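# Slide the paper roll onto the holder's post and release

## Task

Place the paper roll over the wooden holder's upright post so that it sits down on the holder's base, then let go so that no part of the robot, camera cables included, is touching the roll.

## Robot and tools

Robot and frame. There are two arms, left_arm and right_arm, each with a parallel gripper. All positions and orientations use one scene frame. Its origin is at table-top height, halfway between the two arms' nominal bases. +x points out over the table, +z points up, and left_arm is on the +y side. These names do not match left and right in the pictures. Reported gripper poses can be off by a few centimetres, more at long reach. A gripper's fingers point along its own +z axis and open and close along its own y axis. end_effector_position is the point between the finger pads, roughly 1 cm short of the fingertips.

The row format. Every motion command is built from rows of 16 plain numbers. The first 8 are left_arm's: x, y, z in metres, then the orientation quaternion qw, qx, qy, qz with w first, then the opening. The next 8 are right_arm's in the same order. Both halves must always be filled in, even when only one arm should move. Positions and quaternions are absolute targets in the scene frame, not offsets. Opening runs from -1 (closed) to +1 (fully open, 0.094 m). To keep an arm still, repeat its last reported position and a fixed quaternion in every row. A drifted reading should not be copied back as the new orientation.

execute_actions takes "actions", a list with zero or one item, plus optional "cameras".
- An empty list returns the current state with pictures.
- {"rows": [...], "steps": n} runs up to 15 control steps of 1/30 s each (15 by default). There can be up to 15 rows, one per step, and the last row is repeated if rows run out. An action must last at least 5 steps. Its result is read 5 steps before the end, and those steps finish while you reply. A target more than 0.6 m from the arm's last reported position, along any of its gripper's axes, makes the call refused, and nothing is sent.
- {"steps": n} with no rows waits up to 300 steps, counted from the previous result, so your reply time is included.
With execute_actions, pictures come only for an empty list or when "cameras" names them. "all" gives every camera and [] gives none.

move drives each gripper in a straight line to absolute target poses.
- "target" is one 16-number row or a list of up to 15 rows. A list is visited in order and shares a 10 s cap.
- "speed" is the path's top speed in m/s, from 0.002 to 2.9, default 0.25. Turning is capped at twice that number in rad/s. You can give one value, or one per target.
- "blend" is in metres and rounds corners at intermediate targets. The default is 0.
- "blocking" set to false returns about 0.5 s after the start while the move keeps running.
Paths ignore obstacles and the other arm. Faster moves lag, stray and hit harder, and aiming past a contact presses harder. An opening that differs in a later target is applied on arrival, after everything comes to rest. The result has a "move:" line. done means within 10 mm and 2 degrees of the target. off_target, moving, held and fault are other endings. limits=paced means the pose was clipped, and limits=held means steps were withheld. Neither done nor off_target shows whether anything was touched.

wait: "seconds" from 0 to 10. A running move continues, and the wait ends early if the move finishes. stop brakes a running move but needs some room to do so. zoom_image takes "camera" (cam_high, cam_left_wrist or cam_right_wrist) and "region" [x0, y0, x1, y1] in image pixels, at most 504 by 504. Call it only once the roll rests on the base with the hand clear.

Cameras. All images are 672x504: cam_high is fixed above the table, and each wrist has its own camera. Calibration lines give K and T_world_to_cam in OpenCV conventions. They are approximate, and wrist pictures can lag while their arm moves.

Control behaviour. At each step the commanded orientation is clipped to within 40 degrees of the measured one. Friction and gravity can leave a gripper resting a centimetre or more from its target with no contact. Do not route a gripper close to its own arm's base, because this can flip the shoulder posture. Go around it instead. Near-straight arms move erratically.

Gripping. grip_measured uses the same -1..1 scale as the opening. When empty it reads slightly wide. On a firm part it reads a little narrower than the part. Commanding about 0.05 or more below the reading at first contact squeezes at full force, roughly 50-64 N per pad. Close gently on anything that could deform. To release, command an opening clearly above grip_measured.

Things to avoid:
- Dropping the roll or letting it fall off the table, which fails the task.
- Releasing the roll while it is still moving.
- Slamming, hitting or pushing hard.
- Grippers closing on or pressing against the other arm. The clearance check does not guard gripper-to-gripper contact.
- Any arm stop.
A brief outside shove may sometimes move loose objects.

Heat and torques. Holding loads, reaching far out or pushing at unreachable poses heats motors. MOTOR HOT appears at 75 °C. At 90 °C an OVER-TEMPERATURE FAULT folds that arm away for good, and at 100 °C the arm goes limp. Joint torques follow the joint order, are never zero in free air, and are noisy. The first three joints wrap past ±28 N m. An arm's joint velocities reading "within noise" means it is at rest.

Each tool is called after "Call:" as name(argument=value, ...) on one line, values as JSON.

## Session

Call:
execute_actions(actions=[], cameras=["all"])

Scene clock: 0.00 s of 4400.00 s.
left_arm: end_effector_position=(+0.3990, +0.2155, +0.3339) grip_measured=+1.000 end_effector_quat_wxyz=(+0.613, -0.149, +0.751, -0.193) | right_arm: end_effector_position=(+0.2363, -0.1520, +0.2376) grip_measured=+1.000 end_effector_quat_wxyz=(+0.503, -0.064, +0.821, +0.263)
Joint positions: left_arm=[-0.192 0.968 0.891 -0.096 -0.063 -0.512 0.094] | right_arm=[0.621 0.795 0.631 -0.201 0.071 0.431 0.094]
Joint velocities: within noise
Joint torques (N m): no reading
Motor temperatures (°C): left_arm=[23 24 21 24 22 21 23] | right_arm=[23 23 23 22 22 23 24]
Heat: left arm: 24 °C; right arm: 24 °C.
Hand target: left_arm +0.3971, +0.2160, +0.3393; +0.618, -0.147, +0.748, -0.193 | right_arm +0.2363, -0.1523, +0.2440; +0.509, -0.063, +0.816, +0.265

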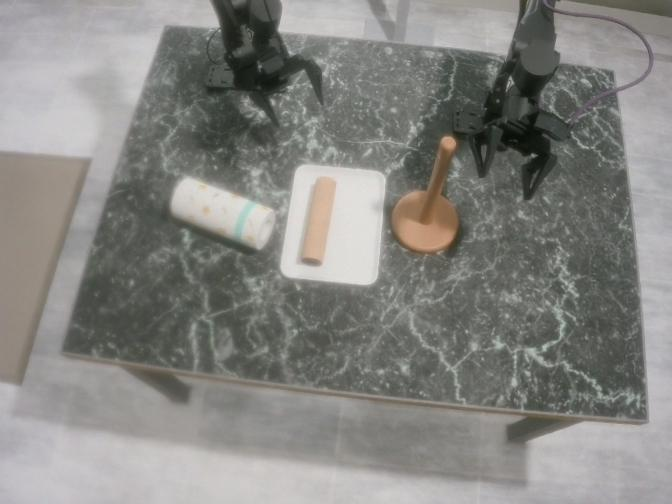

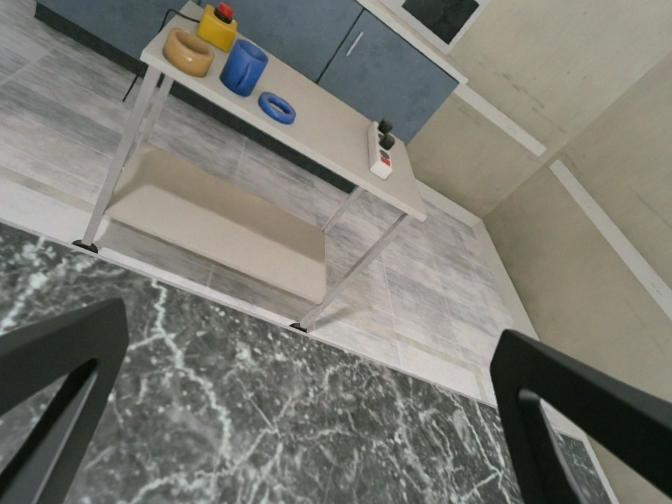

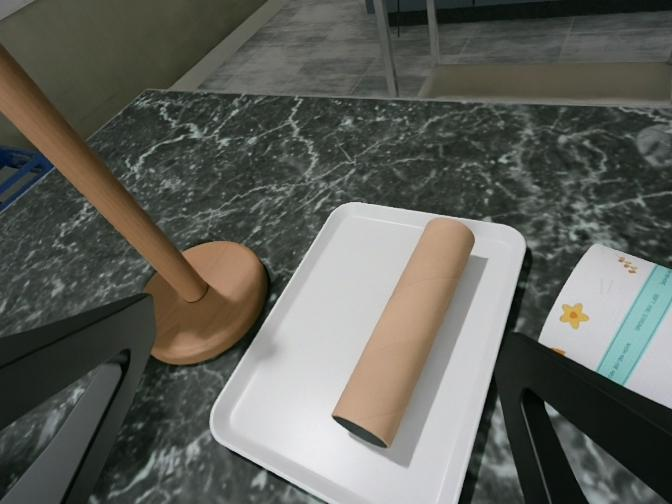

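Call:
zoom_image(camera="cam_high", region=[152, 160, 292, 265])

Call:
zoom_image(camera="cam_high", region=[360, 125, 520, 265])

Scaled by 3.600 from the camera's 672x504 image, which has a finer 960x720 frame.

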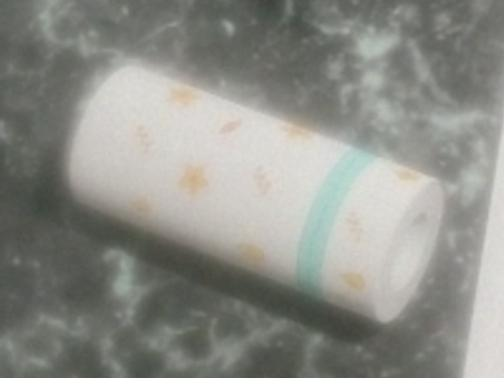

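Scaled by 3.150 from the camera's 672x504 image, which has a finer 960x720 frame.

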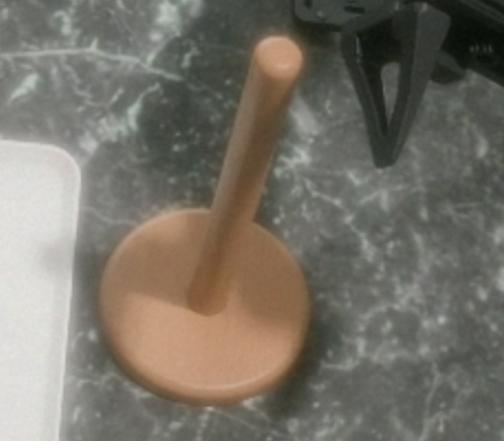

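Call:
move(target=[0.328, 0.4845, 0.334, 0.6401, -0.4265, 0.6359, 0.0578, 1, 0.3626, -0.3049, 0.14, 0, -0.5934, 0.8049, 0, 1], speed=0.5)

Scene clock: 16.43 s of 4400.00 s.
left_arm: end_effector_position=(+0.3281, +0.4813, +0.3292) grip_measured=+1.000 end_effector_quat_wxyz=(+0.636, -0.425, +0.642, +0.055) | right_arm: end_effector_position=(+0.3591, -0.3069, +0.1425) grip_measured=+1.000 end_effector_quat_wxyz=(+0.008, -0.587, +0.809, -0.001)
Joint positions: left_arm=[0.585 0.956 0.879 -0.109 -0.066 -0.512 0.094] | right_arm=[0.045 2.015 1.91 -1.452 -0.006 -1.198 0.094]
Joint velocities: within noise
Joint torques (N m): left_arm=[0.43 -2.14 8.73 2.27 -0.08 -0.08] | right_arm=[0.64 -9.32 9.39 0.07 0.05 -0.06]
Motor temperatures (°C): left_arm=[23 24 22 28 22 21 23] | right_arm=[23 24 24 26 22 23 24]
Heat: left arm: 28 °C; right arm: 26 °C.
Hand target: left_arm +0.3279, +0.4845, +0.3340; +0.640, -0.427, +0.636, +0.058 | right_arm +0.3625, -0.3049, +0.1400; +0.000, -0.593, +0.805, +0.000
Off the commanded pose: left_arm 0.006 m, 1 deg | right_arm 0.005 m, 1 deg.
Kept back: nothing.
move: done
camera_calibration:
cam_left_wrist: T_world_to_cam=[[0.573112, -0.582226, 0.576677, -0.101711], [-0.15279, -0.767292, -0.62283, 0.649419], [0.805108, 0.268841, -0.528702, -0.115766], [0, 0, 0, 1]] pos_world=[0.250721, 0.470198, 0.401926]
cam_right_wrist: T_world_to_cam=[[0.981474, -0.191159, -0.0129515, -0.41019], [-0.16293, -0.868283, 0.468549, -0.251058], [-0.100813, -0.457758, -0.883343, 0.125462], [0, 0, 0, 1]] pos_world=[0.374334, -0.238969, 0.223146]

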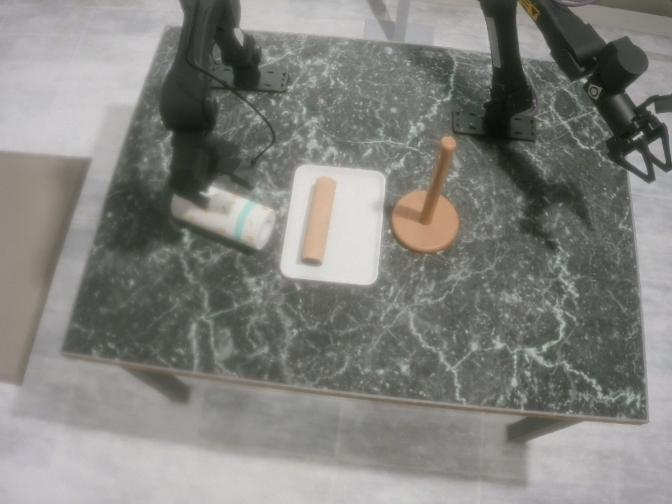

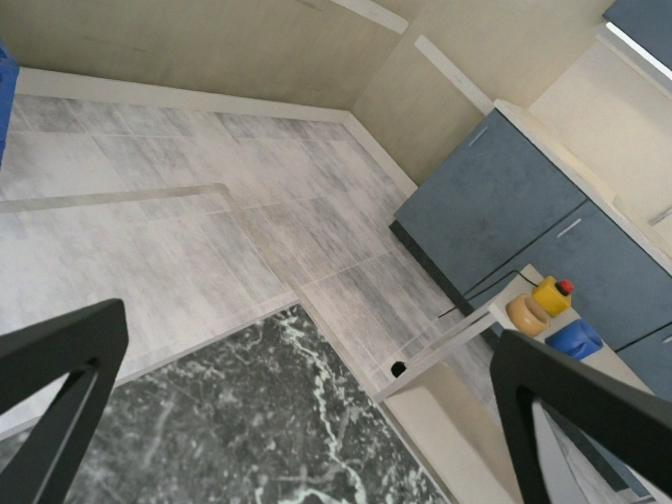

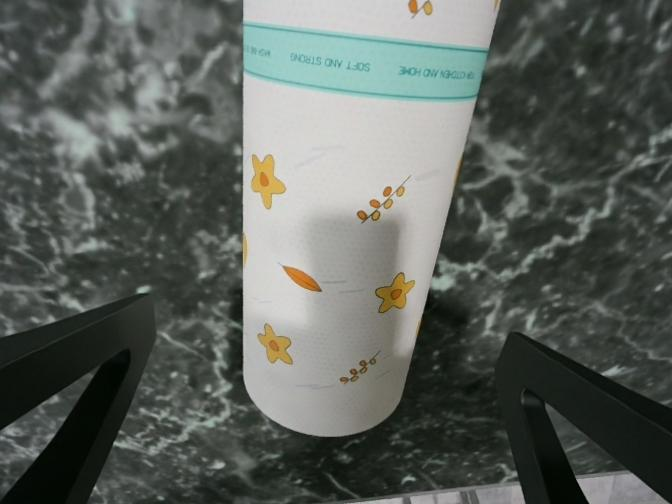

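Call:
zoom_image(camera="cam_right_wrist", region=[100, 0, 540, 440])

Call:
zoom_image(camera="cam_high", region=[140, 140, 300, 270])

Scaled by 1.145 from the camera's 672x504 image, which has a finer 960x720 frame.

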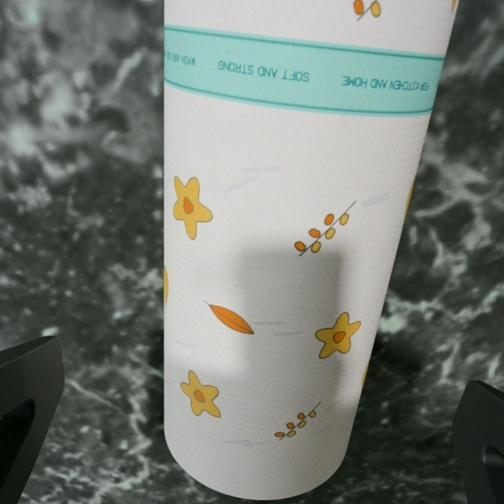

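Scaled by 3.150 from the camera's 672x504 image, which has a finer 960x720 frame.

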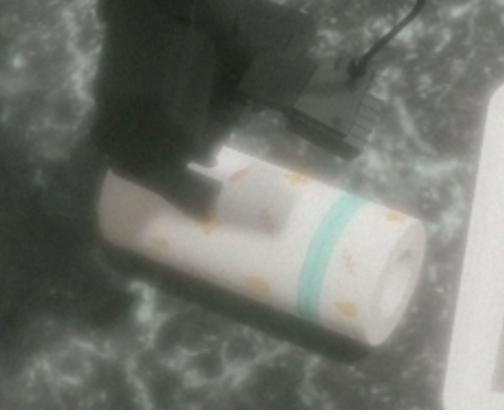

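Call:
move(target=[0.328, 0.4845, 0.334, 0.6401, -0.4265, 0.6359, 0.0578, 1, 0.3670, -0.3075, 0.10, 0, -0.6004, 0.7997, 0, 1], speed=0.2, cameras=["cam_right_wrist"])

Scene clock: 22.60 s of 4400.00 s.
left_arm: end_effector_position=(+0.3281, +0.4813, +0.3294) grip_measured=+1.000 end_effector_quat_wxyz=(+0.636, -0.425, +0.641, +0.055) | right_arm: end_effector_position=(+0.3682, -0.3066, +0.1132) grip_measured=+1.000 end_effector_quat_wxyz=(+0.014, -0.598, +0.802, -0.006)
Joint positions: left_arm=[0.585 0.956 0.879 -0.109 -0.066 -0.512 0.094] | right_arm=[0.045 2.028 1.811 -1.324 -0.005 -1.223 0.094]
Joint velocities: within noise
Joint torques (N m): left_arm=[0.44 -2.11 8.8 2.24 -0.07 -0.05] | right_arm=[0.01 -9.89 5.14 0.36 0.06 -0.03]
Motor temperatures (°C): left_arm=[23 24 23 29 22 21 23] | right_arm=[23 24 24 25 22 23 24]
Heat: left arm: 29 °C; right arm: 25 °C.
Hand target: left_arm +0.3279, +0.4845, +0.3341; +0.640, -0.427, +0.636, +0.058 | right_arm +0.3667, -0.3075, +0.1003; +0.000, -0.600, +0.800, +0.000
Off the commanded pose: left_arm 0.006 m, 1 deg | right_arm 0.013 m, 2 deg.
Kept back: nothing.
move: off_target (right_arm)
camera_calibration:
cam_right_wrist: T_world_to_cam=[[0.986049, -0.166425, 0.00317597, -0.415348], [-0.148652, -0.87184, 0.466688, -0.241595], [-0.0748997, -0.46065, -0.884416, 0.0903334], [0, 0, 0, 1]] pos_world=[0.380406, -0.238145, 0.193961]
Images, in order (width x height): cam_right_wrist 672x504.

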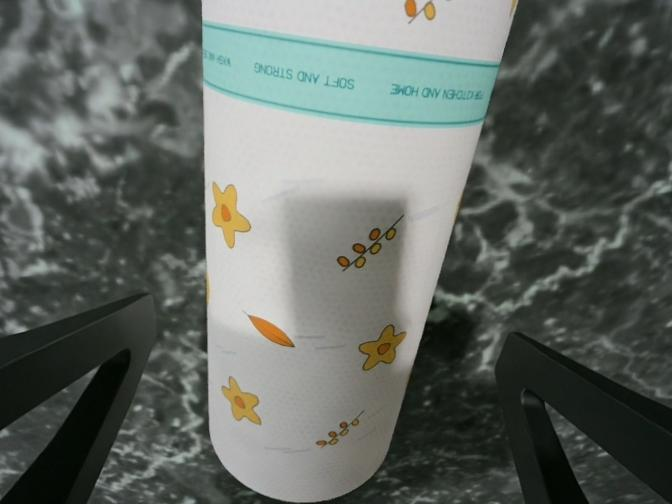

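Call:
zoom_image(camera="cam_right_wrist", region=[110, 260, 540, 380])

Scaled by 1.172 from the camera's 672x504 image, which has a finer 960x720 frame.

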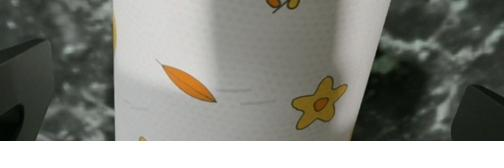

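Call:
move(target=[0.328, 0.4845, 0.334, 0.6401, -0.4265, 0.6359, 0.0578, 1, 0.3683, -0.3079, 0.032, 0, -0.6004, 0.7997, 0, 1], speed=0.18, cameras=["cam_right_wrist", "cam_high"])

Scene clock: 27.20 s of 4400.00 s.
left_arm: end_effector_position=(+0.3281, +0.4813, +0.3294) grip_measured=+1.000 end_effector_quat_wxyz=(+0.636, -0.425, +0.641, +0.055) | right_arm: end_effector_position=(+0.3710, -0.3067, +0.0433) grip_measured=+1.000 end_effector_quat_wxyz=(+0.011, -0.598, +0.801, -0.005)
Joint positions: left_arm=[0.585 0.956 0.879 -0.109 -0.066 -0.512 0.094] | right_arm=[0.045 2.074 1.601 -1.074 -0.003 -1.225 0.094]
Joint velocities: within noise
Joint torques (N m): left_arm=[0.4 -2.04 8.73 2.26 -0.08 -0.04] | right_arm=[-0.05 -10.37 5.3 0.37 0.04 -0.04]
Motor temperatures (°C): left_arm=[23 24 23 30 22 21 23] | right_arm=[23 25 24 25 22 23 24]
Heat: left arm: 30 °C; right arm: 25 °C.
Hand target: left_arm +0.3279, +0.4845, +0.3340; +0.640, -0.427, +0.636, +0.058 | right_arm +0.3680, -0.3079, +0.0322; +0.000, -0.600, +0.800, +0.000
Off the commanded pose: left_arm 0.006 m, 1 deg | right_arm 0.012 m, 1 deg.
Kept back: nothing.
move: off_target (right_arm)
camera_calibration:
cam_right_wrist: T_world_to_cam=[[0.986296, -0.16497, -0.00206105, -0.417292], [-0.144739, -0.871203, 0.469102, -0.210106], [-0.0791835, -0.462375, -0.883142, 0.0297294], [0, 0, 0, 1]] pos_world=[0.383518, -0.23814, 0.123956]
Images, in order (width x height): cam_high 672x504, cam_right_wrist 672x504.

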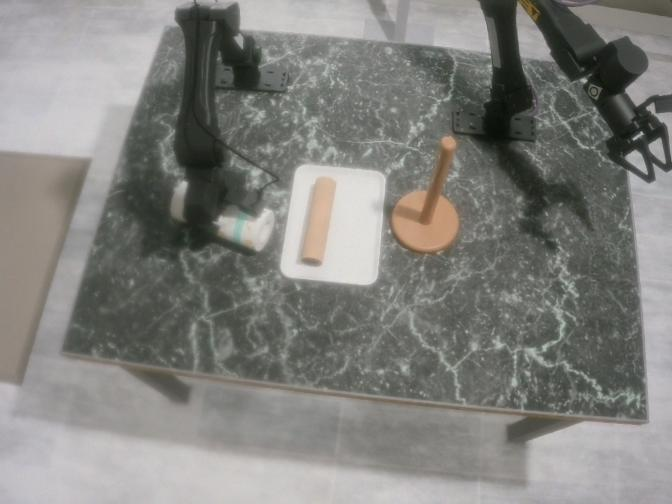

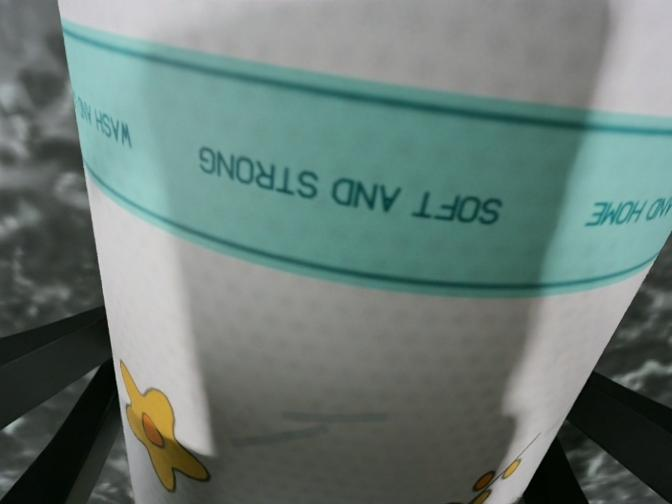

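Call:
move(target=[0.328, 0.4845, 0.334, 0.6401, -0.4265, 0.6359, 0.0578, 1, 0.3683, -0.3079, 0.032, 0, -0.6004, 0.7997, 0, 0.76], speed=0.18, cameras=["cam_right_wrist"])

Scene clock: 28.27 s of 4400.00 s.
left_arm: end_effector_position=(+0.3281, +0.4813, +0.3294) grip_measured=+1.000 end_effector_quat_wxyz=(+0.636, -0.425, +0.641, +0.055) | right_arm: end_effector_position=(+0.3715, -0.3068, +0.0434) grip_measured=+0.766 end_effector_quat_wxyz=(+0.012, -0.599, +0.801, -0.006)
Joint positions: left_arm=[0.585 0.956 0.879 -0.109 -0.066 -0.512 0.094] | right_arm=[0.045 2.074 1.601 -1.072 -0.003 -1.226 0.083]
Joint velocities: within noise
Joint torques (N m): left_arm=[0.49 -2.1 8.79 2.26 -0.06 -0.05] | right_arm=[-0.1 -10.4 5.34 0.34 0.04 -0.03]
Motor temperatures (°C): left_arm=[23 24 23 30 22 21 23] | right_arm=[23 25 24 25 22 23 24]
Heat: left arm: 30 °C; right arm: 25 °C.
Hand target: left_arm +0.3279, +0.4845, +0.3340; +0.640, -0.427, +0.636, +0.058 | right_arm +0.3681, -0.3079, +0.0322; +0.000, -0.600, +0.800, +0.000
Off the commanded pose: left_arm 0.006 m, 1 deg | right_arm 0.012 m, 2 deg.
Kept back: nothing.
move: off_target (right_arm)
camera_calibration:
cam_right_wrist: T_world_to_cam=[[0.986418, -0.164257, -0.0000454624, -0.417612], [-0.145046, -0.871174, 0.46906, -0.209948], [-0.0770862, -0.462683, -0.883166, 0.0288721], [0, 0, 0, 1]] pos_world=[0.383714, -0.238139, 0.123958]
Images, in order (width x height): cam_right_wrist 672x504.

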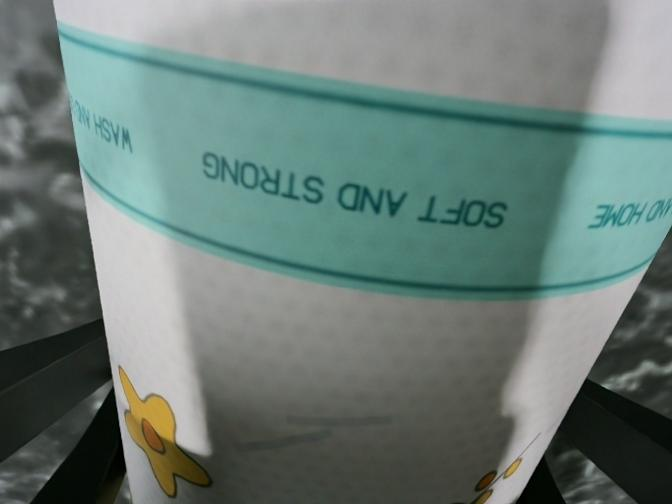

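Call:
move(target=[0.328, 0.4845, 0.334, 0.6401, -0.4265, 0.6359, 0.0578, 1, 0.3683, -0.3079, 0.032, 0, -0.6004, 0.7997, 0, 0.66], speed=0.18, cameras=["cam_right_wrist"])

Scene clock: 29.20 s of 4400.00 s.
left_arm: end_effector_position=(+0.3281, +0.4813, +0.3294) grip_measured=+1.000 end_effector_quat_wxyz=(+0.636, -0.425, +0.641, +0.055) | right_arm: end_effector_position=(+0.3715, -0.3068, +0.0434) grip_measured=+0.749 end_effector_quat_wxyz=(+0.012, -0.599, +0.801, -0.006)
Joint positions: left_arm=[0.585 0.956 0.879 -0.109 -0.066 -0.512 0.094] | right_arm=[0.045 2.074 1.601 -1.072 -0.003 -1.226 0.082]
Joint velocities: within noise
Joint torques (N m): left_arm=[0.44 -2.14 8.79 2.26 -0.07 -0.06] | right_arm=[-0.06 -10.4 5.35 0.34 0.03 -0.02]
Motor temperatures (°C): left_arm=[23 24 23 30 22 21 23] | right_arm=[23 25 24 25 22 23 24]
Heat: left arm: 30 °C; right arm: 25 °C.
Hand target: left_arm +0.3279, +0.4845, +0.3340; +0.640, -0.427, +0.636, +0.058 | right_arm +0.3681, -0.3079, +0.0322; +0.000, -0.600, +0.800, +0.000
Off the commanded pose: left_arm 0.006 m, 1 deg | right_arm 0.012 m, 2 deg.
Kept back: nothing.
move: off_target (right_arm)
camera_calibration:
cam_right_wrist: T_world_to_cam=[[0.986418, -0.164257, -0.0000454624, -0.417612], [-0.145046, -0.871174, 0.46906, -0.209948], [-0.0770862, -0.462683, -0.883166, 0.0288721], [0, 0, 0, 1]] pos_world=[0.383714, -0.238139, 0.123958]
Images, in order (width x height): cam_right_wrist 672x504.

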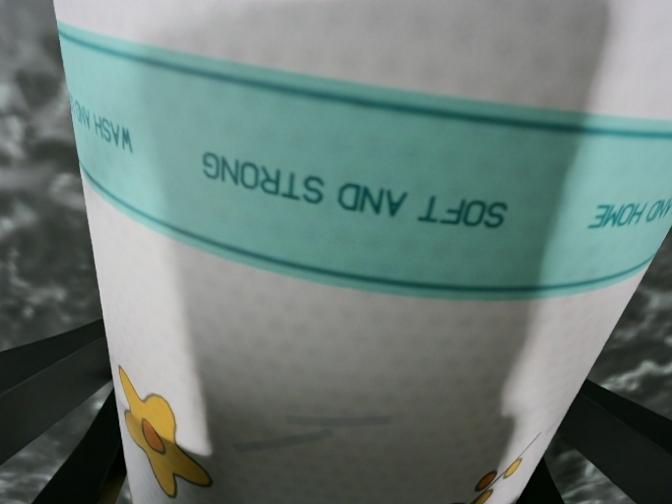

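Call:
move(target=[[0.328, 0.4845, 0.334, 0.6401, -0.4265, 0.6359, 0.0578, 1, 0.3683, -0.3079, 0.095, 0, -0.6004, 0.7997, 0, 0.66], [0.328, 0.4845, 0.334, 0.6401, -0.4265, 0.6359, 0.0578, 1, 0.335, -0.02, 0.435, 0.6272, -0.3265, 0.6272, 0.3265, 0.66], [0.328, 0.4845, 0.334, 0.6401, -0.4265, 0.6359, 0.0578, 1, 0.317, 0.123, 0.435, 0.6272, -0.3265, 0.6272, 0.3265, 0.66]], speed=[0.25, 0.5, 0.4], blend=[0.02, 0.04, 0], cameras=["cam_high", "cam_right_wrist"])

Scene clock: 35.00 s of 4400.00 s.
left_arm: end_effector_position=(+0.3281, +0.4813, +0.3294) grip_measured=+1.000 end_effector_quat_wxyz=(+0.636, -0.425, +0.641, +0.055) | right_arm: end_effector_position=(+0.3111, +0.1207, +0.4242) grip_measured=+0.745 end_effector_quat_wxyz=(+0.618, -0.337, +0.632, +0.325)
Joint positions: left_arm=[0.585 0.956 0.879 -0.109 -0.066 -0.512 0.094] | right_arm=[0.892 1.759 1.729 0.005 -0.07 -0.007 0.082]
Joint velocities: within noise
Joint torques (N m): left_arm=[0.46 -2.13 8.75 2.25 -0.09 -0.04] | right_arm=[-0.12 -8.9 11.96 2 0.12 0.1]
Motor temperatures (°C): left_arm=[23 24 23 30 22 21 23] | right_arm=[23 25 24 25 22 23 25]
Heat: left arm: 30 °C; right arm: 25 °C.
Hand target: left_arm +0.3279, +0.4845, +0.3340; +0.640, -0.427, +0.636, +0.058 | right_arm +0.3165, +0.1224, +0.4347; +0.627, -0.327, +0.627, +0.327
Off the commanded pose: left_arm 0.006 m, 1 deg | right_arm 0.012 m, 2 deg.
Kept back: nothing.
move: off_target (right_arm)
camera_calibration:
cam_right_wrist: T_world_to_cam=[[0.836501, -0.533152, 0.126546, -0.250372], [-0.1774, -0.481992, -0.858028, 0.501088], [0.518454, 0.695293, -0.497769, 0.0698562], [0, 0, 0, 1]] pos_world=[0.262112, 0.0594636, 0.496403]
Images, in order (width x height): cam_high 672x504, cam_right_wrist 672x504.

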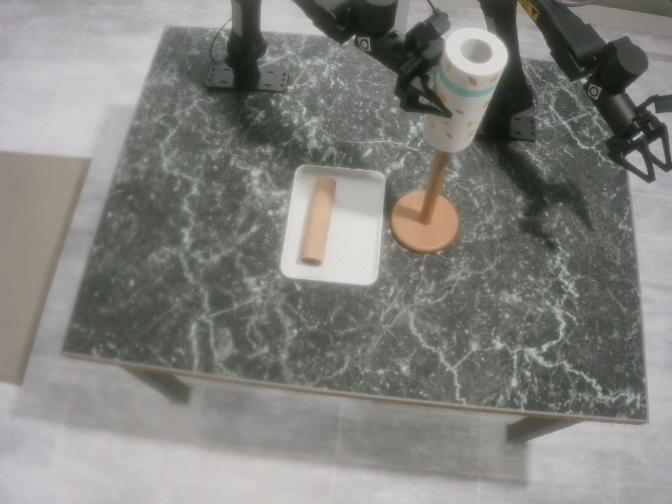

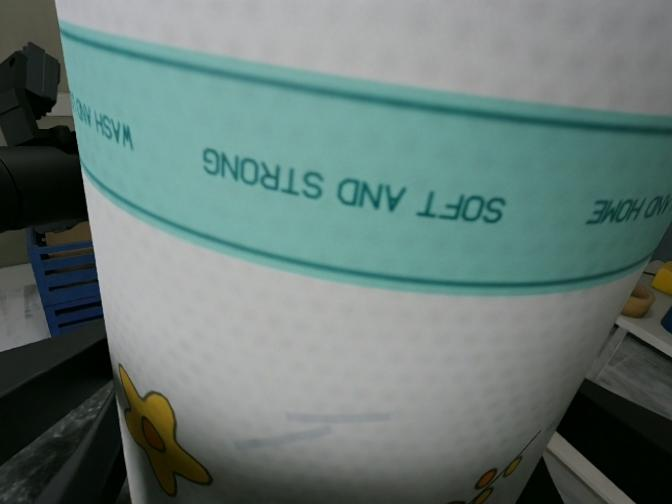

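Call:
zoom_image(camera="cam_high", region=[370, 10, 540, 265])

Call:
zoom_image(camera="cam_high", region=[410, 15, 520, 165])

Scaled by 1.976 from the camera's 672x504 image, which has a finer 960x720 frame.

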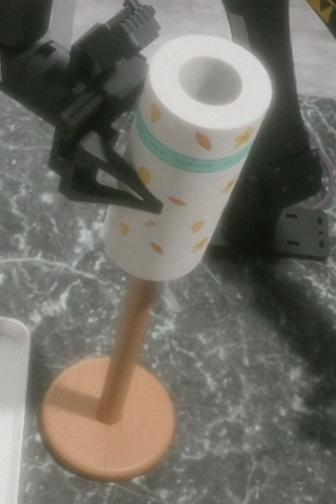

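Scaled by 3.360 from the camera's 672x504 image, which has a finer 960x720 frame.

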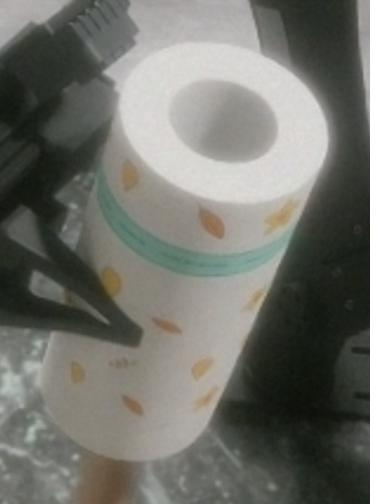

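Call:
move(target=[0.328, 0.4845, 0.334, 0.6401, -0.4265, 0.6359, 0.0578, 1, 0.3195, 0.126, 0.435, 0.6392, -0.3201, 0.6150, 0.3327, 0.66], speed=0.15, cameras=["cam_high"])

Call:
zoom_image(camera="cam_high", region=[410, 95, 490, 165])

Call:
zoom_image(camera="cam_high", region=[430, 15, 520, 95])

Scene clock: 46.03 s of 4400.00 s.
left_arm: end_effector_position=(+0.3281, +0.4813, +0.3295) grip_measured=+1.000 end_effector_quat_wxyz=(+0.637, -0.425, +0.641, +0.055) | right_arm: end_effector_position=(+0.3133, +0.1230, +0.4303) grip_measured=+0.745 end_effector_quat_wxyz=(+0.629, -0.331, +0.621, +0.330)
Joint positions: left_arm=[0.585 0.956 0.879 -0.108 -0.066 -0.512 0.094] | right_arm=[0.892 1.769 1.729 0.051 -0.068 -0.005 0.082]
Joint velocities: within noise
Joint torques (N m): left_arm=[0.44 -2.11 8.75 2.27 -0.07 -0.02] | right_arm=[-0.12 -9.05 9.31 2.29 0.14 0.09]
Motor temperatures (°C): left_arm=[23 24 24 31 22 21 23] | right_arm=[23 25 25 28 22 23 25]
Heat: left arm: 31 °C; right arm: 28 °C.
Hand target: left_arm +0.3279, +0.4845, +0.3341; +0.640, -0.427, +0.636, +0.058 | right_arm +0.3192, +0.1257, +0.4347; +0.639, -0.320, +0.615, +0.333
Off the commanded pose: left_arm 0.005 m, 1 deg | right_arm 0.008 m, 2 deg.
Kept back: nothing.
move: done
Images, in order (width x height): cam_high 672x504.

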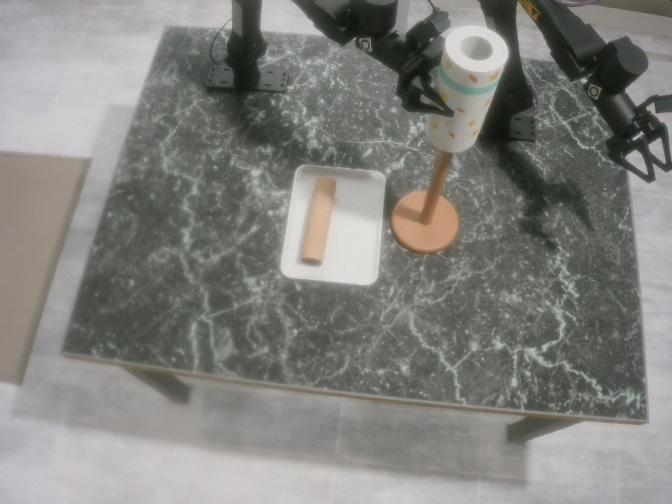

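Scaled by 6.300 from the camera's 672x504 image, which has a finer 960x720 frame.

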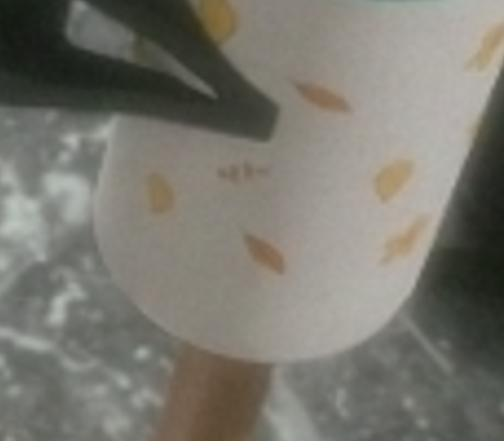

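Scaled by 5.600 from the camera's 672x504 image, which has a finer 960x720 frame.

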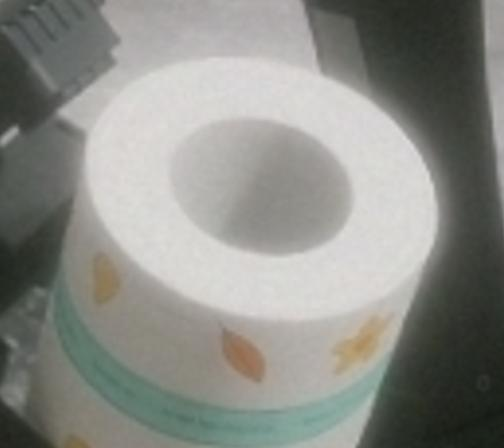

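Call:
move(target=[0.328, 0.4845, 0.334, 0.6401, -0.4265, 0.6359, 0.0578, 1, 0.317, 0.1258, 0.24, 0.6392, -0.3201, 0.6150, 0.3327, 0.66], speed=0.2, cameras=["cam_high"])

Call:
zoom_image(camera="cam_high", region=[390, 70, 510, 250])

Scene clock: 49.67 s of 4400.00 s.
left_arm: end_effector_position=(+0.3281, +0.4813, +0.3295) grip_measured=+1.000 end_effector_quat_wxyz=(+0.637, -0.425, +0.641, +0.055) | right_arm: end_effector_position=(+0.3178, +0.1244, +0.2449) grip_measured=+0.745 end_effector_quat_wxyz=(+0.638, -0.323, +0.617, +0.329)
Joint positions: left_arm=[0.585 0.956 0.879 -0.108 -0.066 -0.512 0.094] | right_arm=[0.892 1.908 1.123 0.816 -0.052 -0.005 0.082]
Joint velocities: within noise
Joint torques (N m): left_arm=[0.43 -2.09 8.64 2.25 -0.09 -0.05] | right_arm=[0.25 -10.29 6.35 2.25 0.02 0.1]
Motor temperatures (°C): left_arm=[23 24 24 31 22 21 23] | right_arm=[23 25 25 28 22 23 25]
Heat: left arm: 31 °C; right arm: 28 °C.
Hand target: left_arm +0.3279, +0.4845, +0.3341; +0.640, -0.427, +0.636, +0.058 | right_arm +0.3169, +0.1257, +0.2400; +0.639, -0.320, +0.615, +0.333
Off the commanded pose: left_arm 0.005 m, 1 deg | right_arm 0.005 m, 1 deg.
Kept back: nothing.
move: done
Images, in order (width x height): cam_high 672x504.

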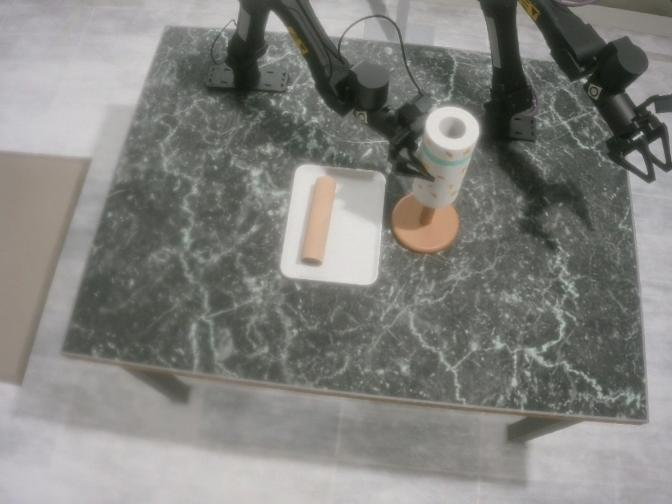

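Scaled by 2.800 from the camera's 672x504 image, which has a finer 960x720 frame.

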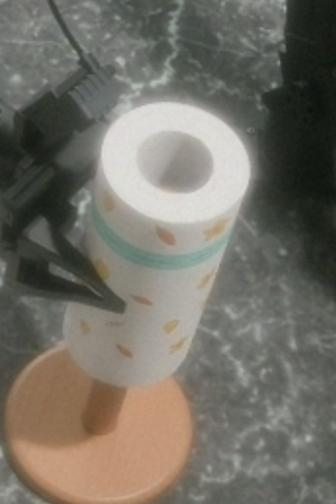

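Call:
zoom_image(camera="cam_high", region=[420, 100, 490, 160])

Call:
zoom_image(camera="cam_high", region=[390, 180, 470, 255])

Scaled by 7.200 from the camera's 672x504 image, which has a finer 960x720 frame.

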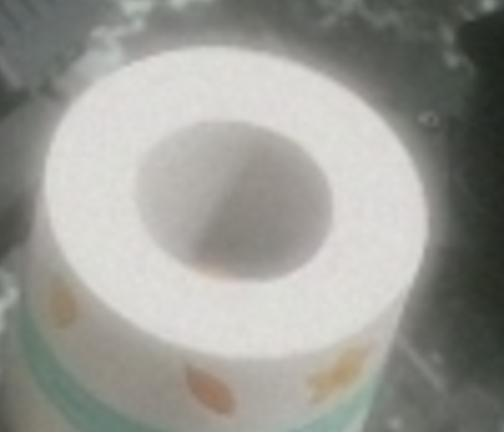

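Scaled by 6.300 from the camera's 672x504 image, which has a finer 960x720 frame.

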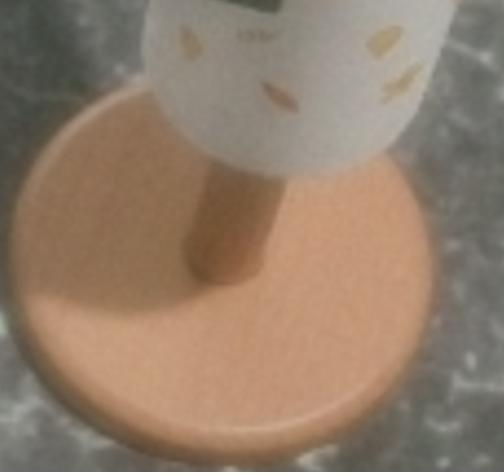

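Call:
move(target=[[0.328, 0.4845, 0.334, 0.6401, -0.4265, 0.6359, 0.0578, 1, 0.3167, 0.1272, 0.14, 0.6457, -0.3323, 0.6085, 0.3198, 0.66], [0.328, 0.4845, 0.334, 0.6401, -0.4265, 0.6359, 0.0578, 1, 0.3165, 0.1273, 0.117, 0.6457, -0.3323, 0.6085, 0.3198, 0.66]], speed=[0.2, 0.06], blend=[0.01, 0], cameras=["cam_high", "cam_right_wrist"])

Call:
zoom_image(camera="cam_high", region=[380, 120, 490, 260])

Scene clock: 53.50 s of 4400.00 s.
left_arm: end_effector_position=(+0.3281, +0.4813, +0.3295) grip_measured=+1.000 end_effector_quat_wxyz=(+0.637, -0.425, +0.641, +0.055) | right_arm: end_effector_position=(+0.3196, +0.1266, +0.1259) grip_measured=+0.745 end_effector_quat_wxyz=(+0.644, -0.330, +0.611, +0.321)
Joint positions: left_arm=[0.585 0.956 0.879 -0.108 -0.066 -0.512 0.094] | right_arm=[0.892 2.24 1.027 1.247 -0.052 -0.032 0.082]
Joint velocities: within noise
Joint torques (N m): left_arm=[0.47 -2.15 8.72 2.24 -0.07 -0.03] | right_arm=[0.5 -10.36 4.92 2.35 0.04 -0.05]
Motor temperatures (°C): left_arm=[23 24 24 31 22 21 23] | right_arm=[23 25 25 29 22 23 25]
Heat: left arm: 31 °C; right arm: 29 °C.
Hand target: left_arm +0.3279, +0.4845, +0.3341; +0.640, -0.427, +0.636, +0.058 | right_arm +0.3164, +0.1272, +0.1171; +0.645, -0.333, +0.609, +0.320
Off the commanded pose: left_arm 0.005 m, 1 deg | right_arm 0.009 m, 0 deg.
Kept back: nothing.
move: done
camera_calibration:
cam_right_wrist: T_world_to_cam=[[0.819037, -0.552202, 0.155727, -0.212316], [-0.135812, -0.450309, -0.882484, 0.235245], [0.557434, 0.701638, -0.443815, -0.107138], [0, 0, 0, 1]] pos_world=[0.265566, 0.0638637, 0.193114]
Images, in order (width x height): cam_high 672x504, cam_right_wrist 672x504.

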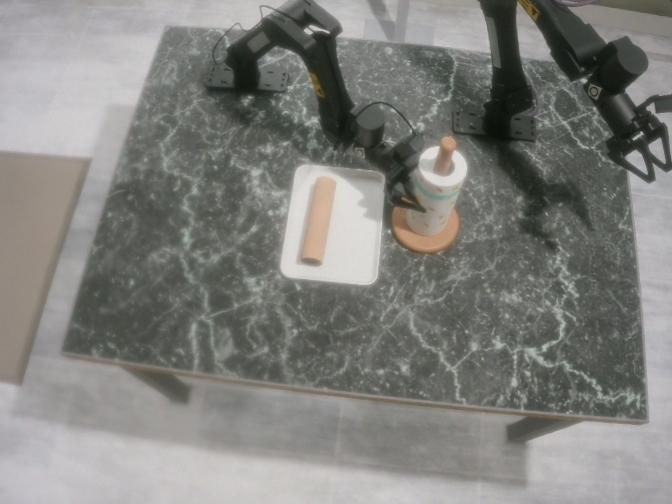

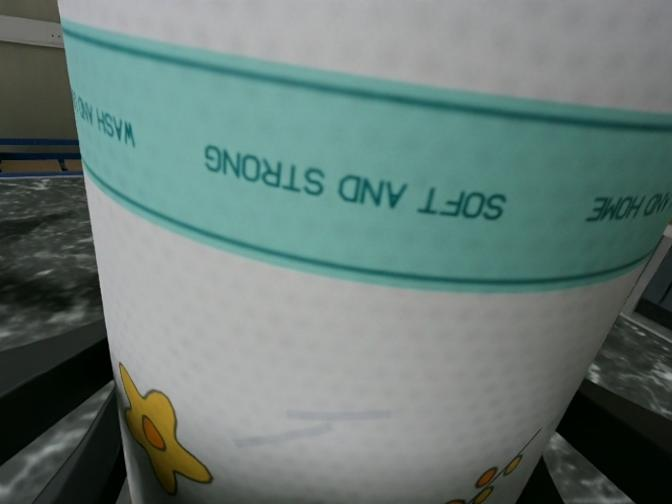

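Scaled by 3.600 from the camera's 672x504 image, which has a finer 960x720 frame.

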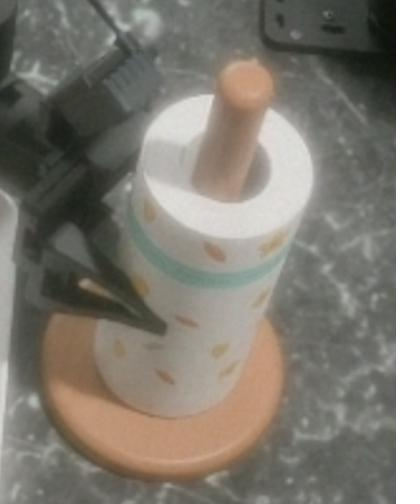

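Call:
zoom_image(camera="cam_high", region=[390, 195, 465, 255])

Call:
zoom_image(camera="cam_high", region=[415, 130, 475, 190])

Scaled by 6.720 from the camera's 672x504 image, which has a finer 960x720 frame.

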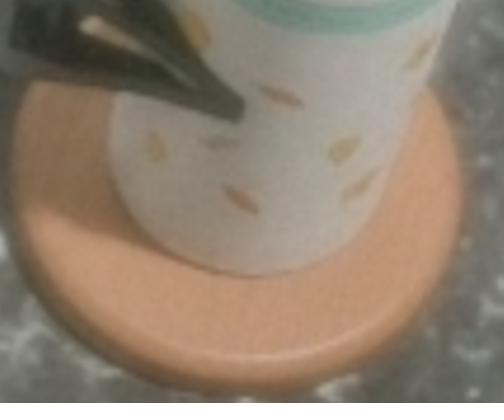

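Scaled by 8.400 from the camera's 672x504 image, which has a finer 960x720 frame.

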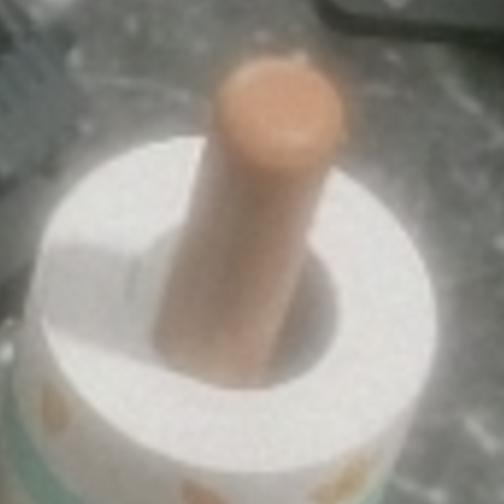

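Call:
move(target=[0.328, 0.4845, 0.334, 0.6401, -0.4265, 0.6359, 0.0578, 1, 0.3155, 0.1268, 0.107, 0.6457, -0.3323, 0.6085, 0.3198, 0.66], speed=0.05, cameras=["cam_high"])

Call:
zoom_image(camera="cam_high", region=[390, 195, 465, 255])

Scene clock: 55.90 s of 4400.00 s.
left_arm: end_effector_position=(+0.3281, +0.4813, +0.3295) grip_measured=+1.000 end_effector_quat_wxyz=(+0.637, -0.425, +0.641, +0.055) | right_arm: end_effector_position=(+0.3193, +0.1262, +0.1248) grip_measured=+0.745 end_effector_quat_wxyz=(+0.652, -0.326, +0.603, +0.324)
Joint positions: left_arm=[0.585 0.956 0.879 -0.108 -0.066 -0.512 0.094] | right_arm=[0.892 2.265 1.027 1.299 -0.052 -0.031 0.082]
Joint velocities: within noise
Joint torques (N m): left_arm=[0.38 -2.07 8.7 2.26 -0.07 -0.06] | right_arm=[0.61 -9.87 4.48 2.11 0.07 -0.04]
Motor temperatures (°C): left_arm=[23 24 24 31 22 21 23] | right_arm=[23 25 25 29 22 23 25]
Heat: left arm: 31 °C; right arm: 29 °C.
Hand target: left_arm +0.3279, +0.4845, +0.3341; +0.640, -0.427, +0.636, +0.058 | right_arm +0.3153, +0.1265, +0.1072; +0.646, -0.332, +0.609, +0.320
Off the commanded pose: left_arm 0.005 m, 1 deg | right_arm 0.018 m, 1 deg.
Kept back: nothing.
move: off_target (right_arm)
Images, in order (width x height): cam_high 672x504.

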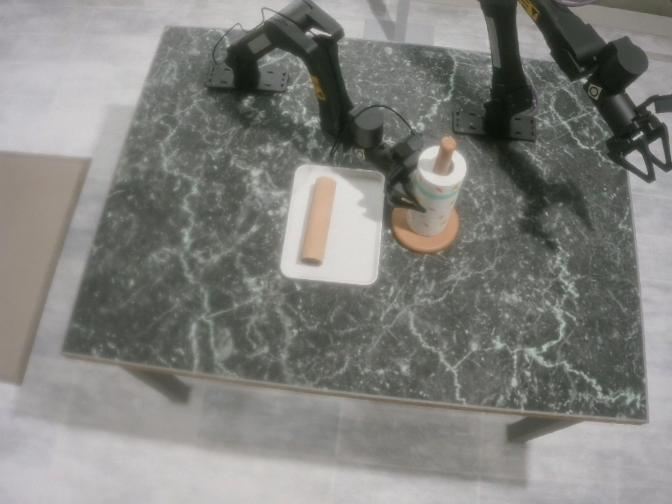

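Scaled by 6.720 from the camera's 672x504 image, which has a finer 960x720 frame.

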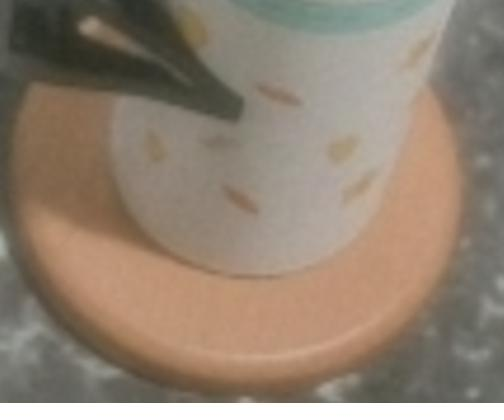

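Call:
move(target=[[0.328, 0.4845, 0.334, 0.6401, -0.4265, 0.6359, 0.0578, 1, 0.3193, 0.1262, 0.1225, 0.652, -0.326, 0.603, 0.324, 0.66], [0.328, 0.4845, 0.334, 0.6401, -0.4265, 0.6359, 0.0578, 1, 0.3193, 0.1262, 0.1225, 0.652, -0.326, 0.603, 0.324, 1], [0.328, 0.4845, 0.334, 0.6401, -0.4265, 0.6359, 0.0578, 1, 0.2675, 0.0527, 0.126, 0.652, -0.326, 0.603, 0.324, 1], [0.328, 0.4845, 0.334, 0.6401, -0.4265, 0.6359, 0.0578, 1, 0.2329, 0.0037, 0.2, 0.652, -0.326, 0.603, 0.324, 1]], speed=[0.06, 0.06, 0.15, 0.3], blend=[0, 0, 0.02, 0], cameras=["cam_high", "cam_right_wrist"])

Call:
zoom_image(camera="cam_high", region=[370, 120, 490, 260])

Scene clock: 60.50 s of 4400.00 s.
left_arm: end_effector_position=(+0.3281, +0.4813, +0.3295) grip_measured=+1.000 end_effector_quat_wxyz=(+0.637, -0.425, +0.641, +0.055) | right_arm: end_effector_position=(+0.2343, +0.0073, +0.2024) grip_measured=+0.998 end_effector_quat_wxyz=(+0.656, -0.323, +0.600, +0.324)
Joint positions: left_arm=[0.585 0.956 0.879 -0.108 -0.066 -0.512 0.094] | right_arm=[0.869 1.584 0.442 1.213 -0.07 -0.03 0.094]
Joint velocities: within noise
Joint torques (N m): left_arm=[0.53 -2.15 8.72 2.25 -0.07 -0.03] | right_arm=[-0.55 -8.09 4.51 1.79 -0.13 0.05]
Motor temperatures (°C): left_arm=[23 24 24 32 22 21 23] | right_arm=[23 26 24 29 22 23 25]
Heat: left arm: 32 °C; right arm: 29 °C.
Hand target: left_arm +0.3279, +0.4845, +0.3341; +0.640, -0.427, +0.636, +0.058 | right_arm +0.2329, +0.0038, +0.2000; +0.652, -0.326, +0.603, +0.324
Off the commanded pose: left_arm 0.005 m, 1 deg | right_arm 0.005 m, 1 deg.
Kept back: nothing.
move: done
camera_calibration:
cam_right_wrist: T_world_to_cam=[[0.812774, -0.560745, 0.157996, -0.219139], [-0.117768, -0.423747, -0.898092, 0.236228], [0.570551, 0.711339, -0.410449, 0.0481582], [0, 0, 0, 1]] pos_world=[0.178454, -0.057037, 0.266544]
Images, in order (width x height): cam_high 672x504, cam_right_wrist 672x504.

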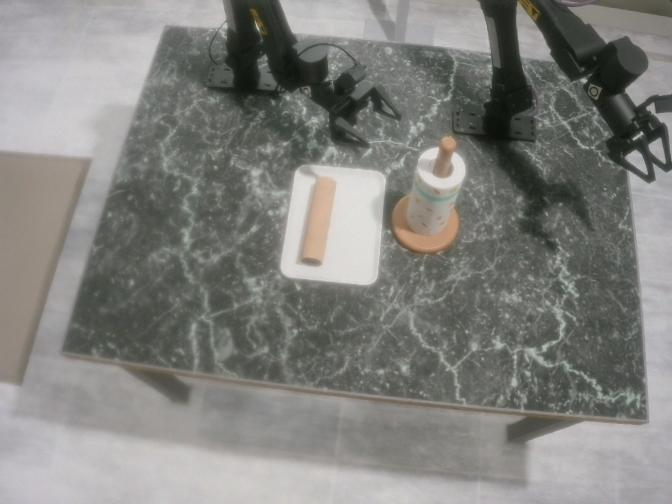

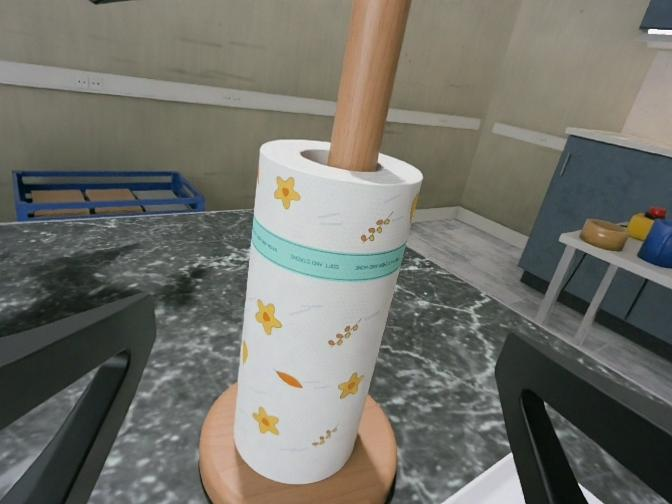

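Scaled by 3.600 from the camera's 672x504 image, which has a finer 960x720 frame.

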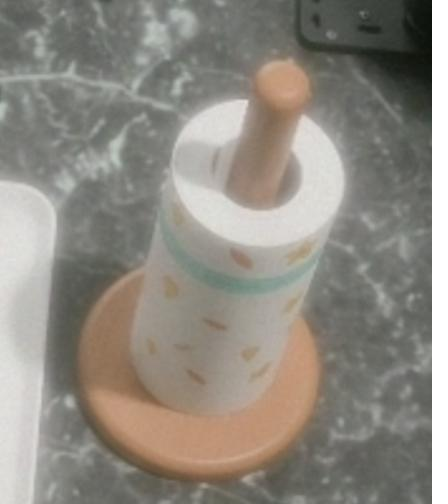

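Call:
finished_scene(scene=1)

The scene is finished: the task was done.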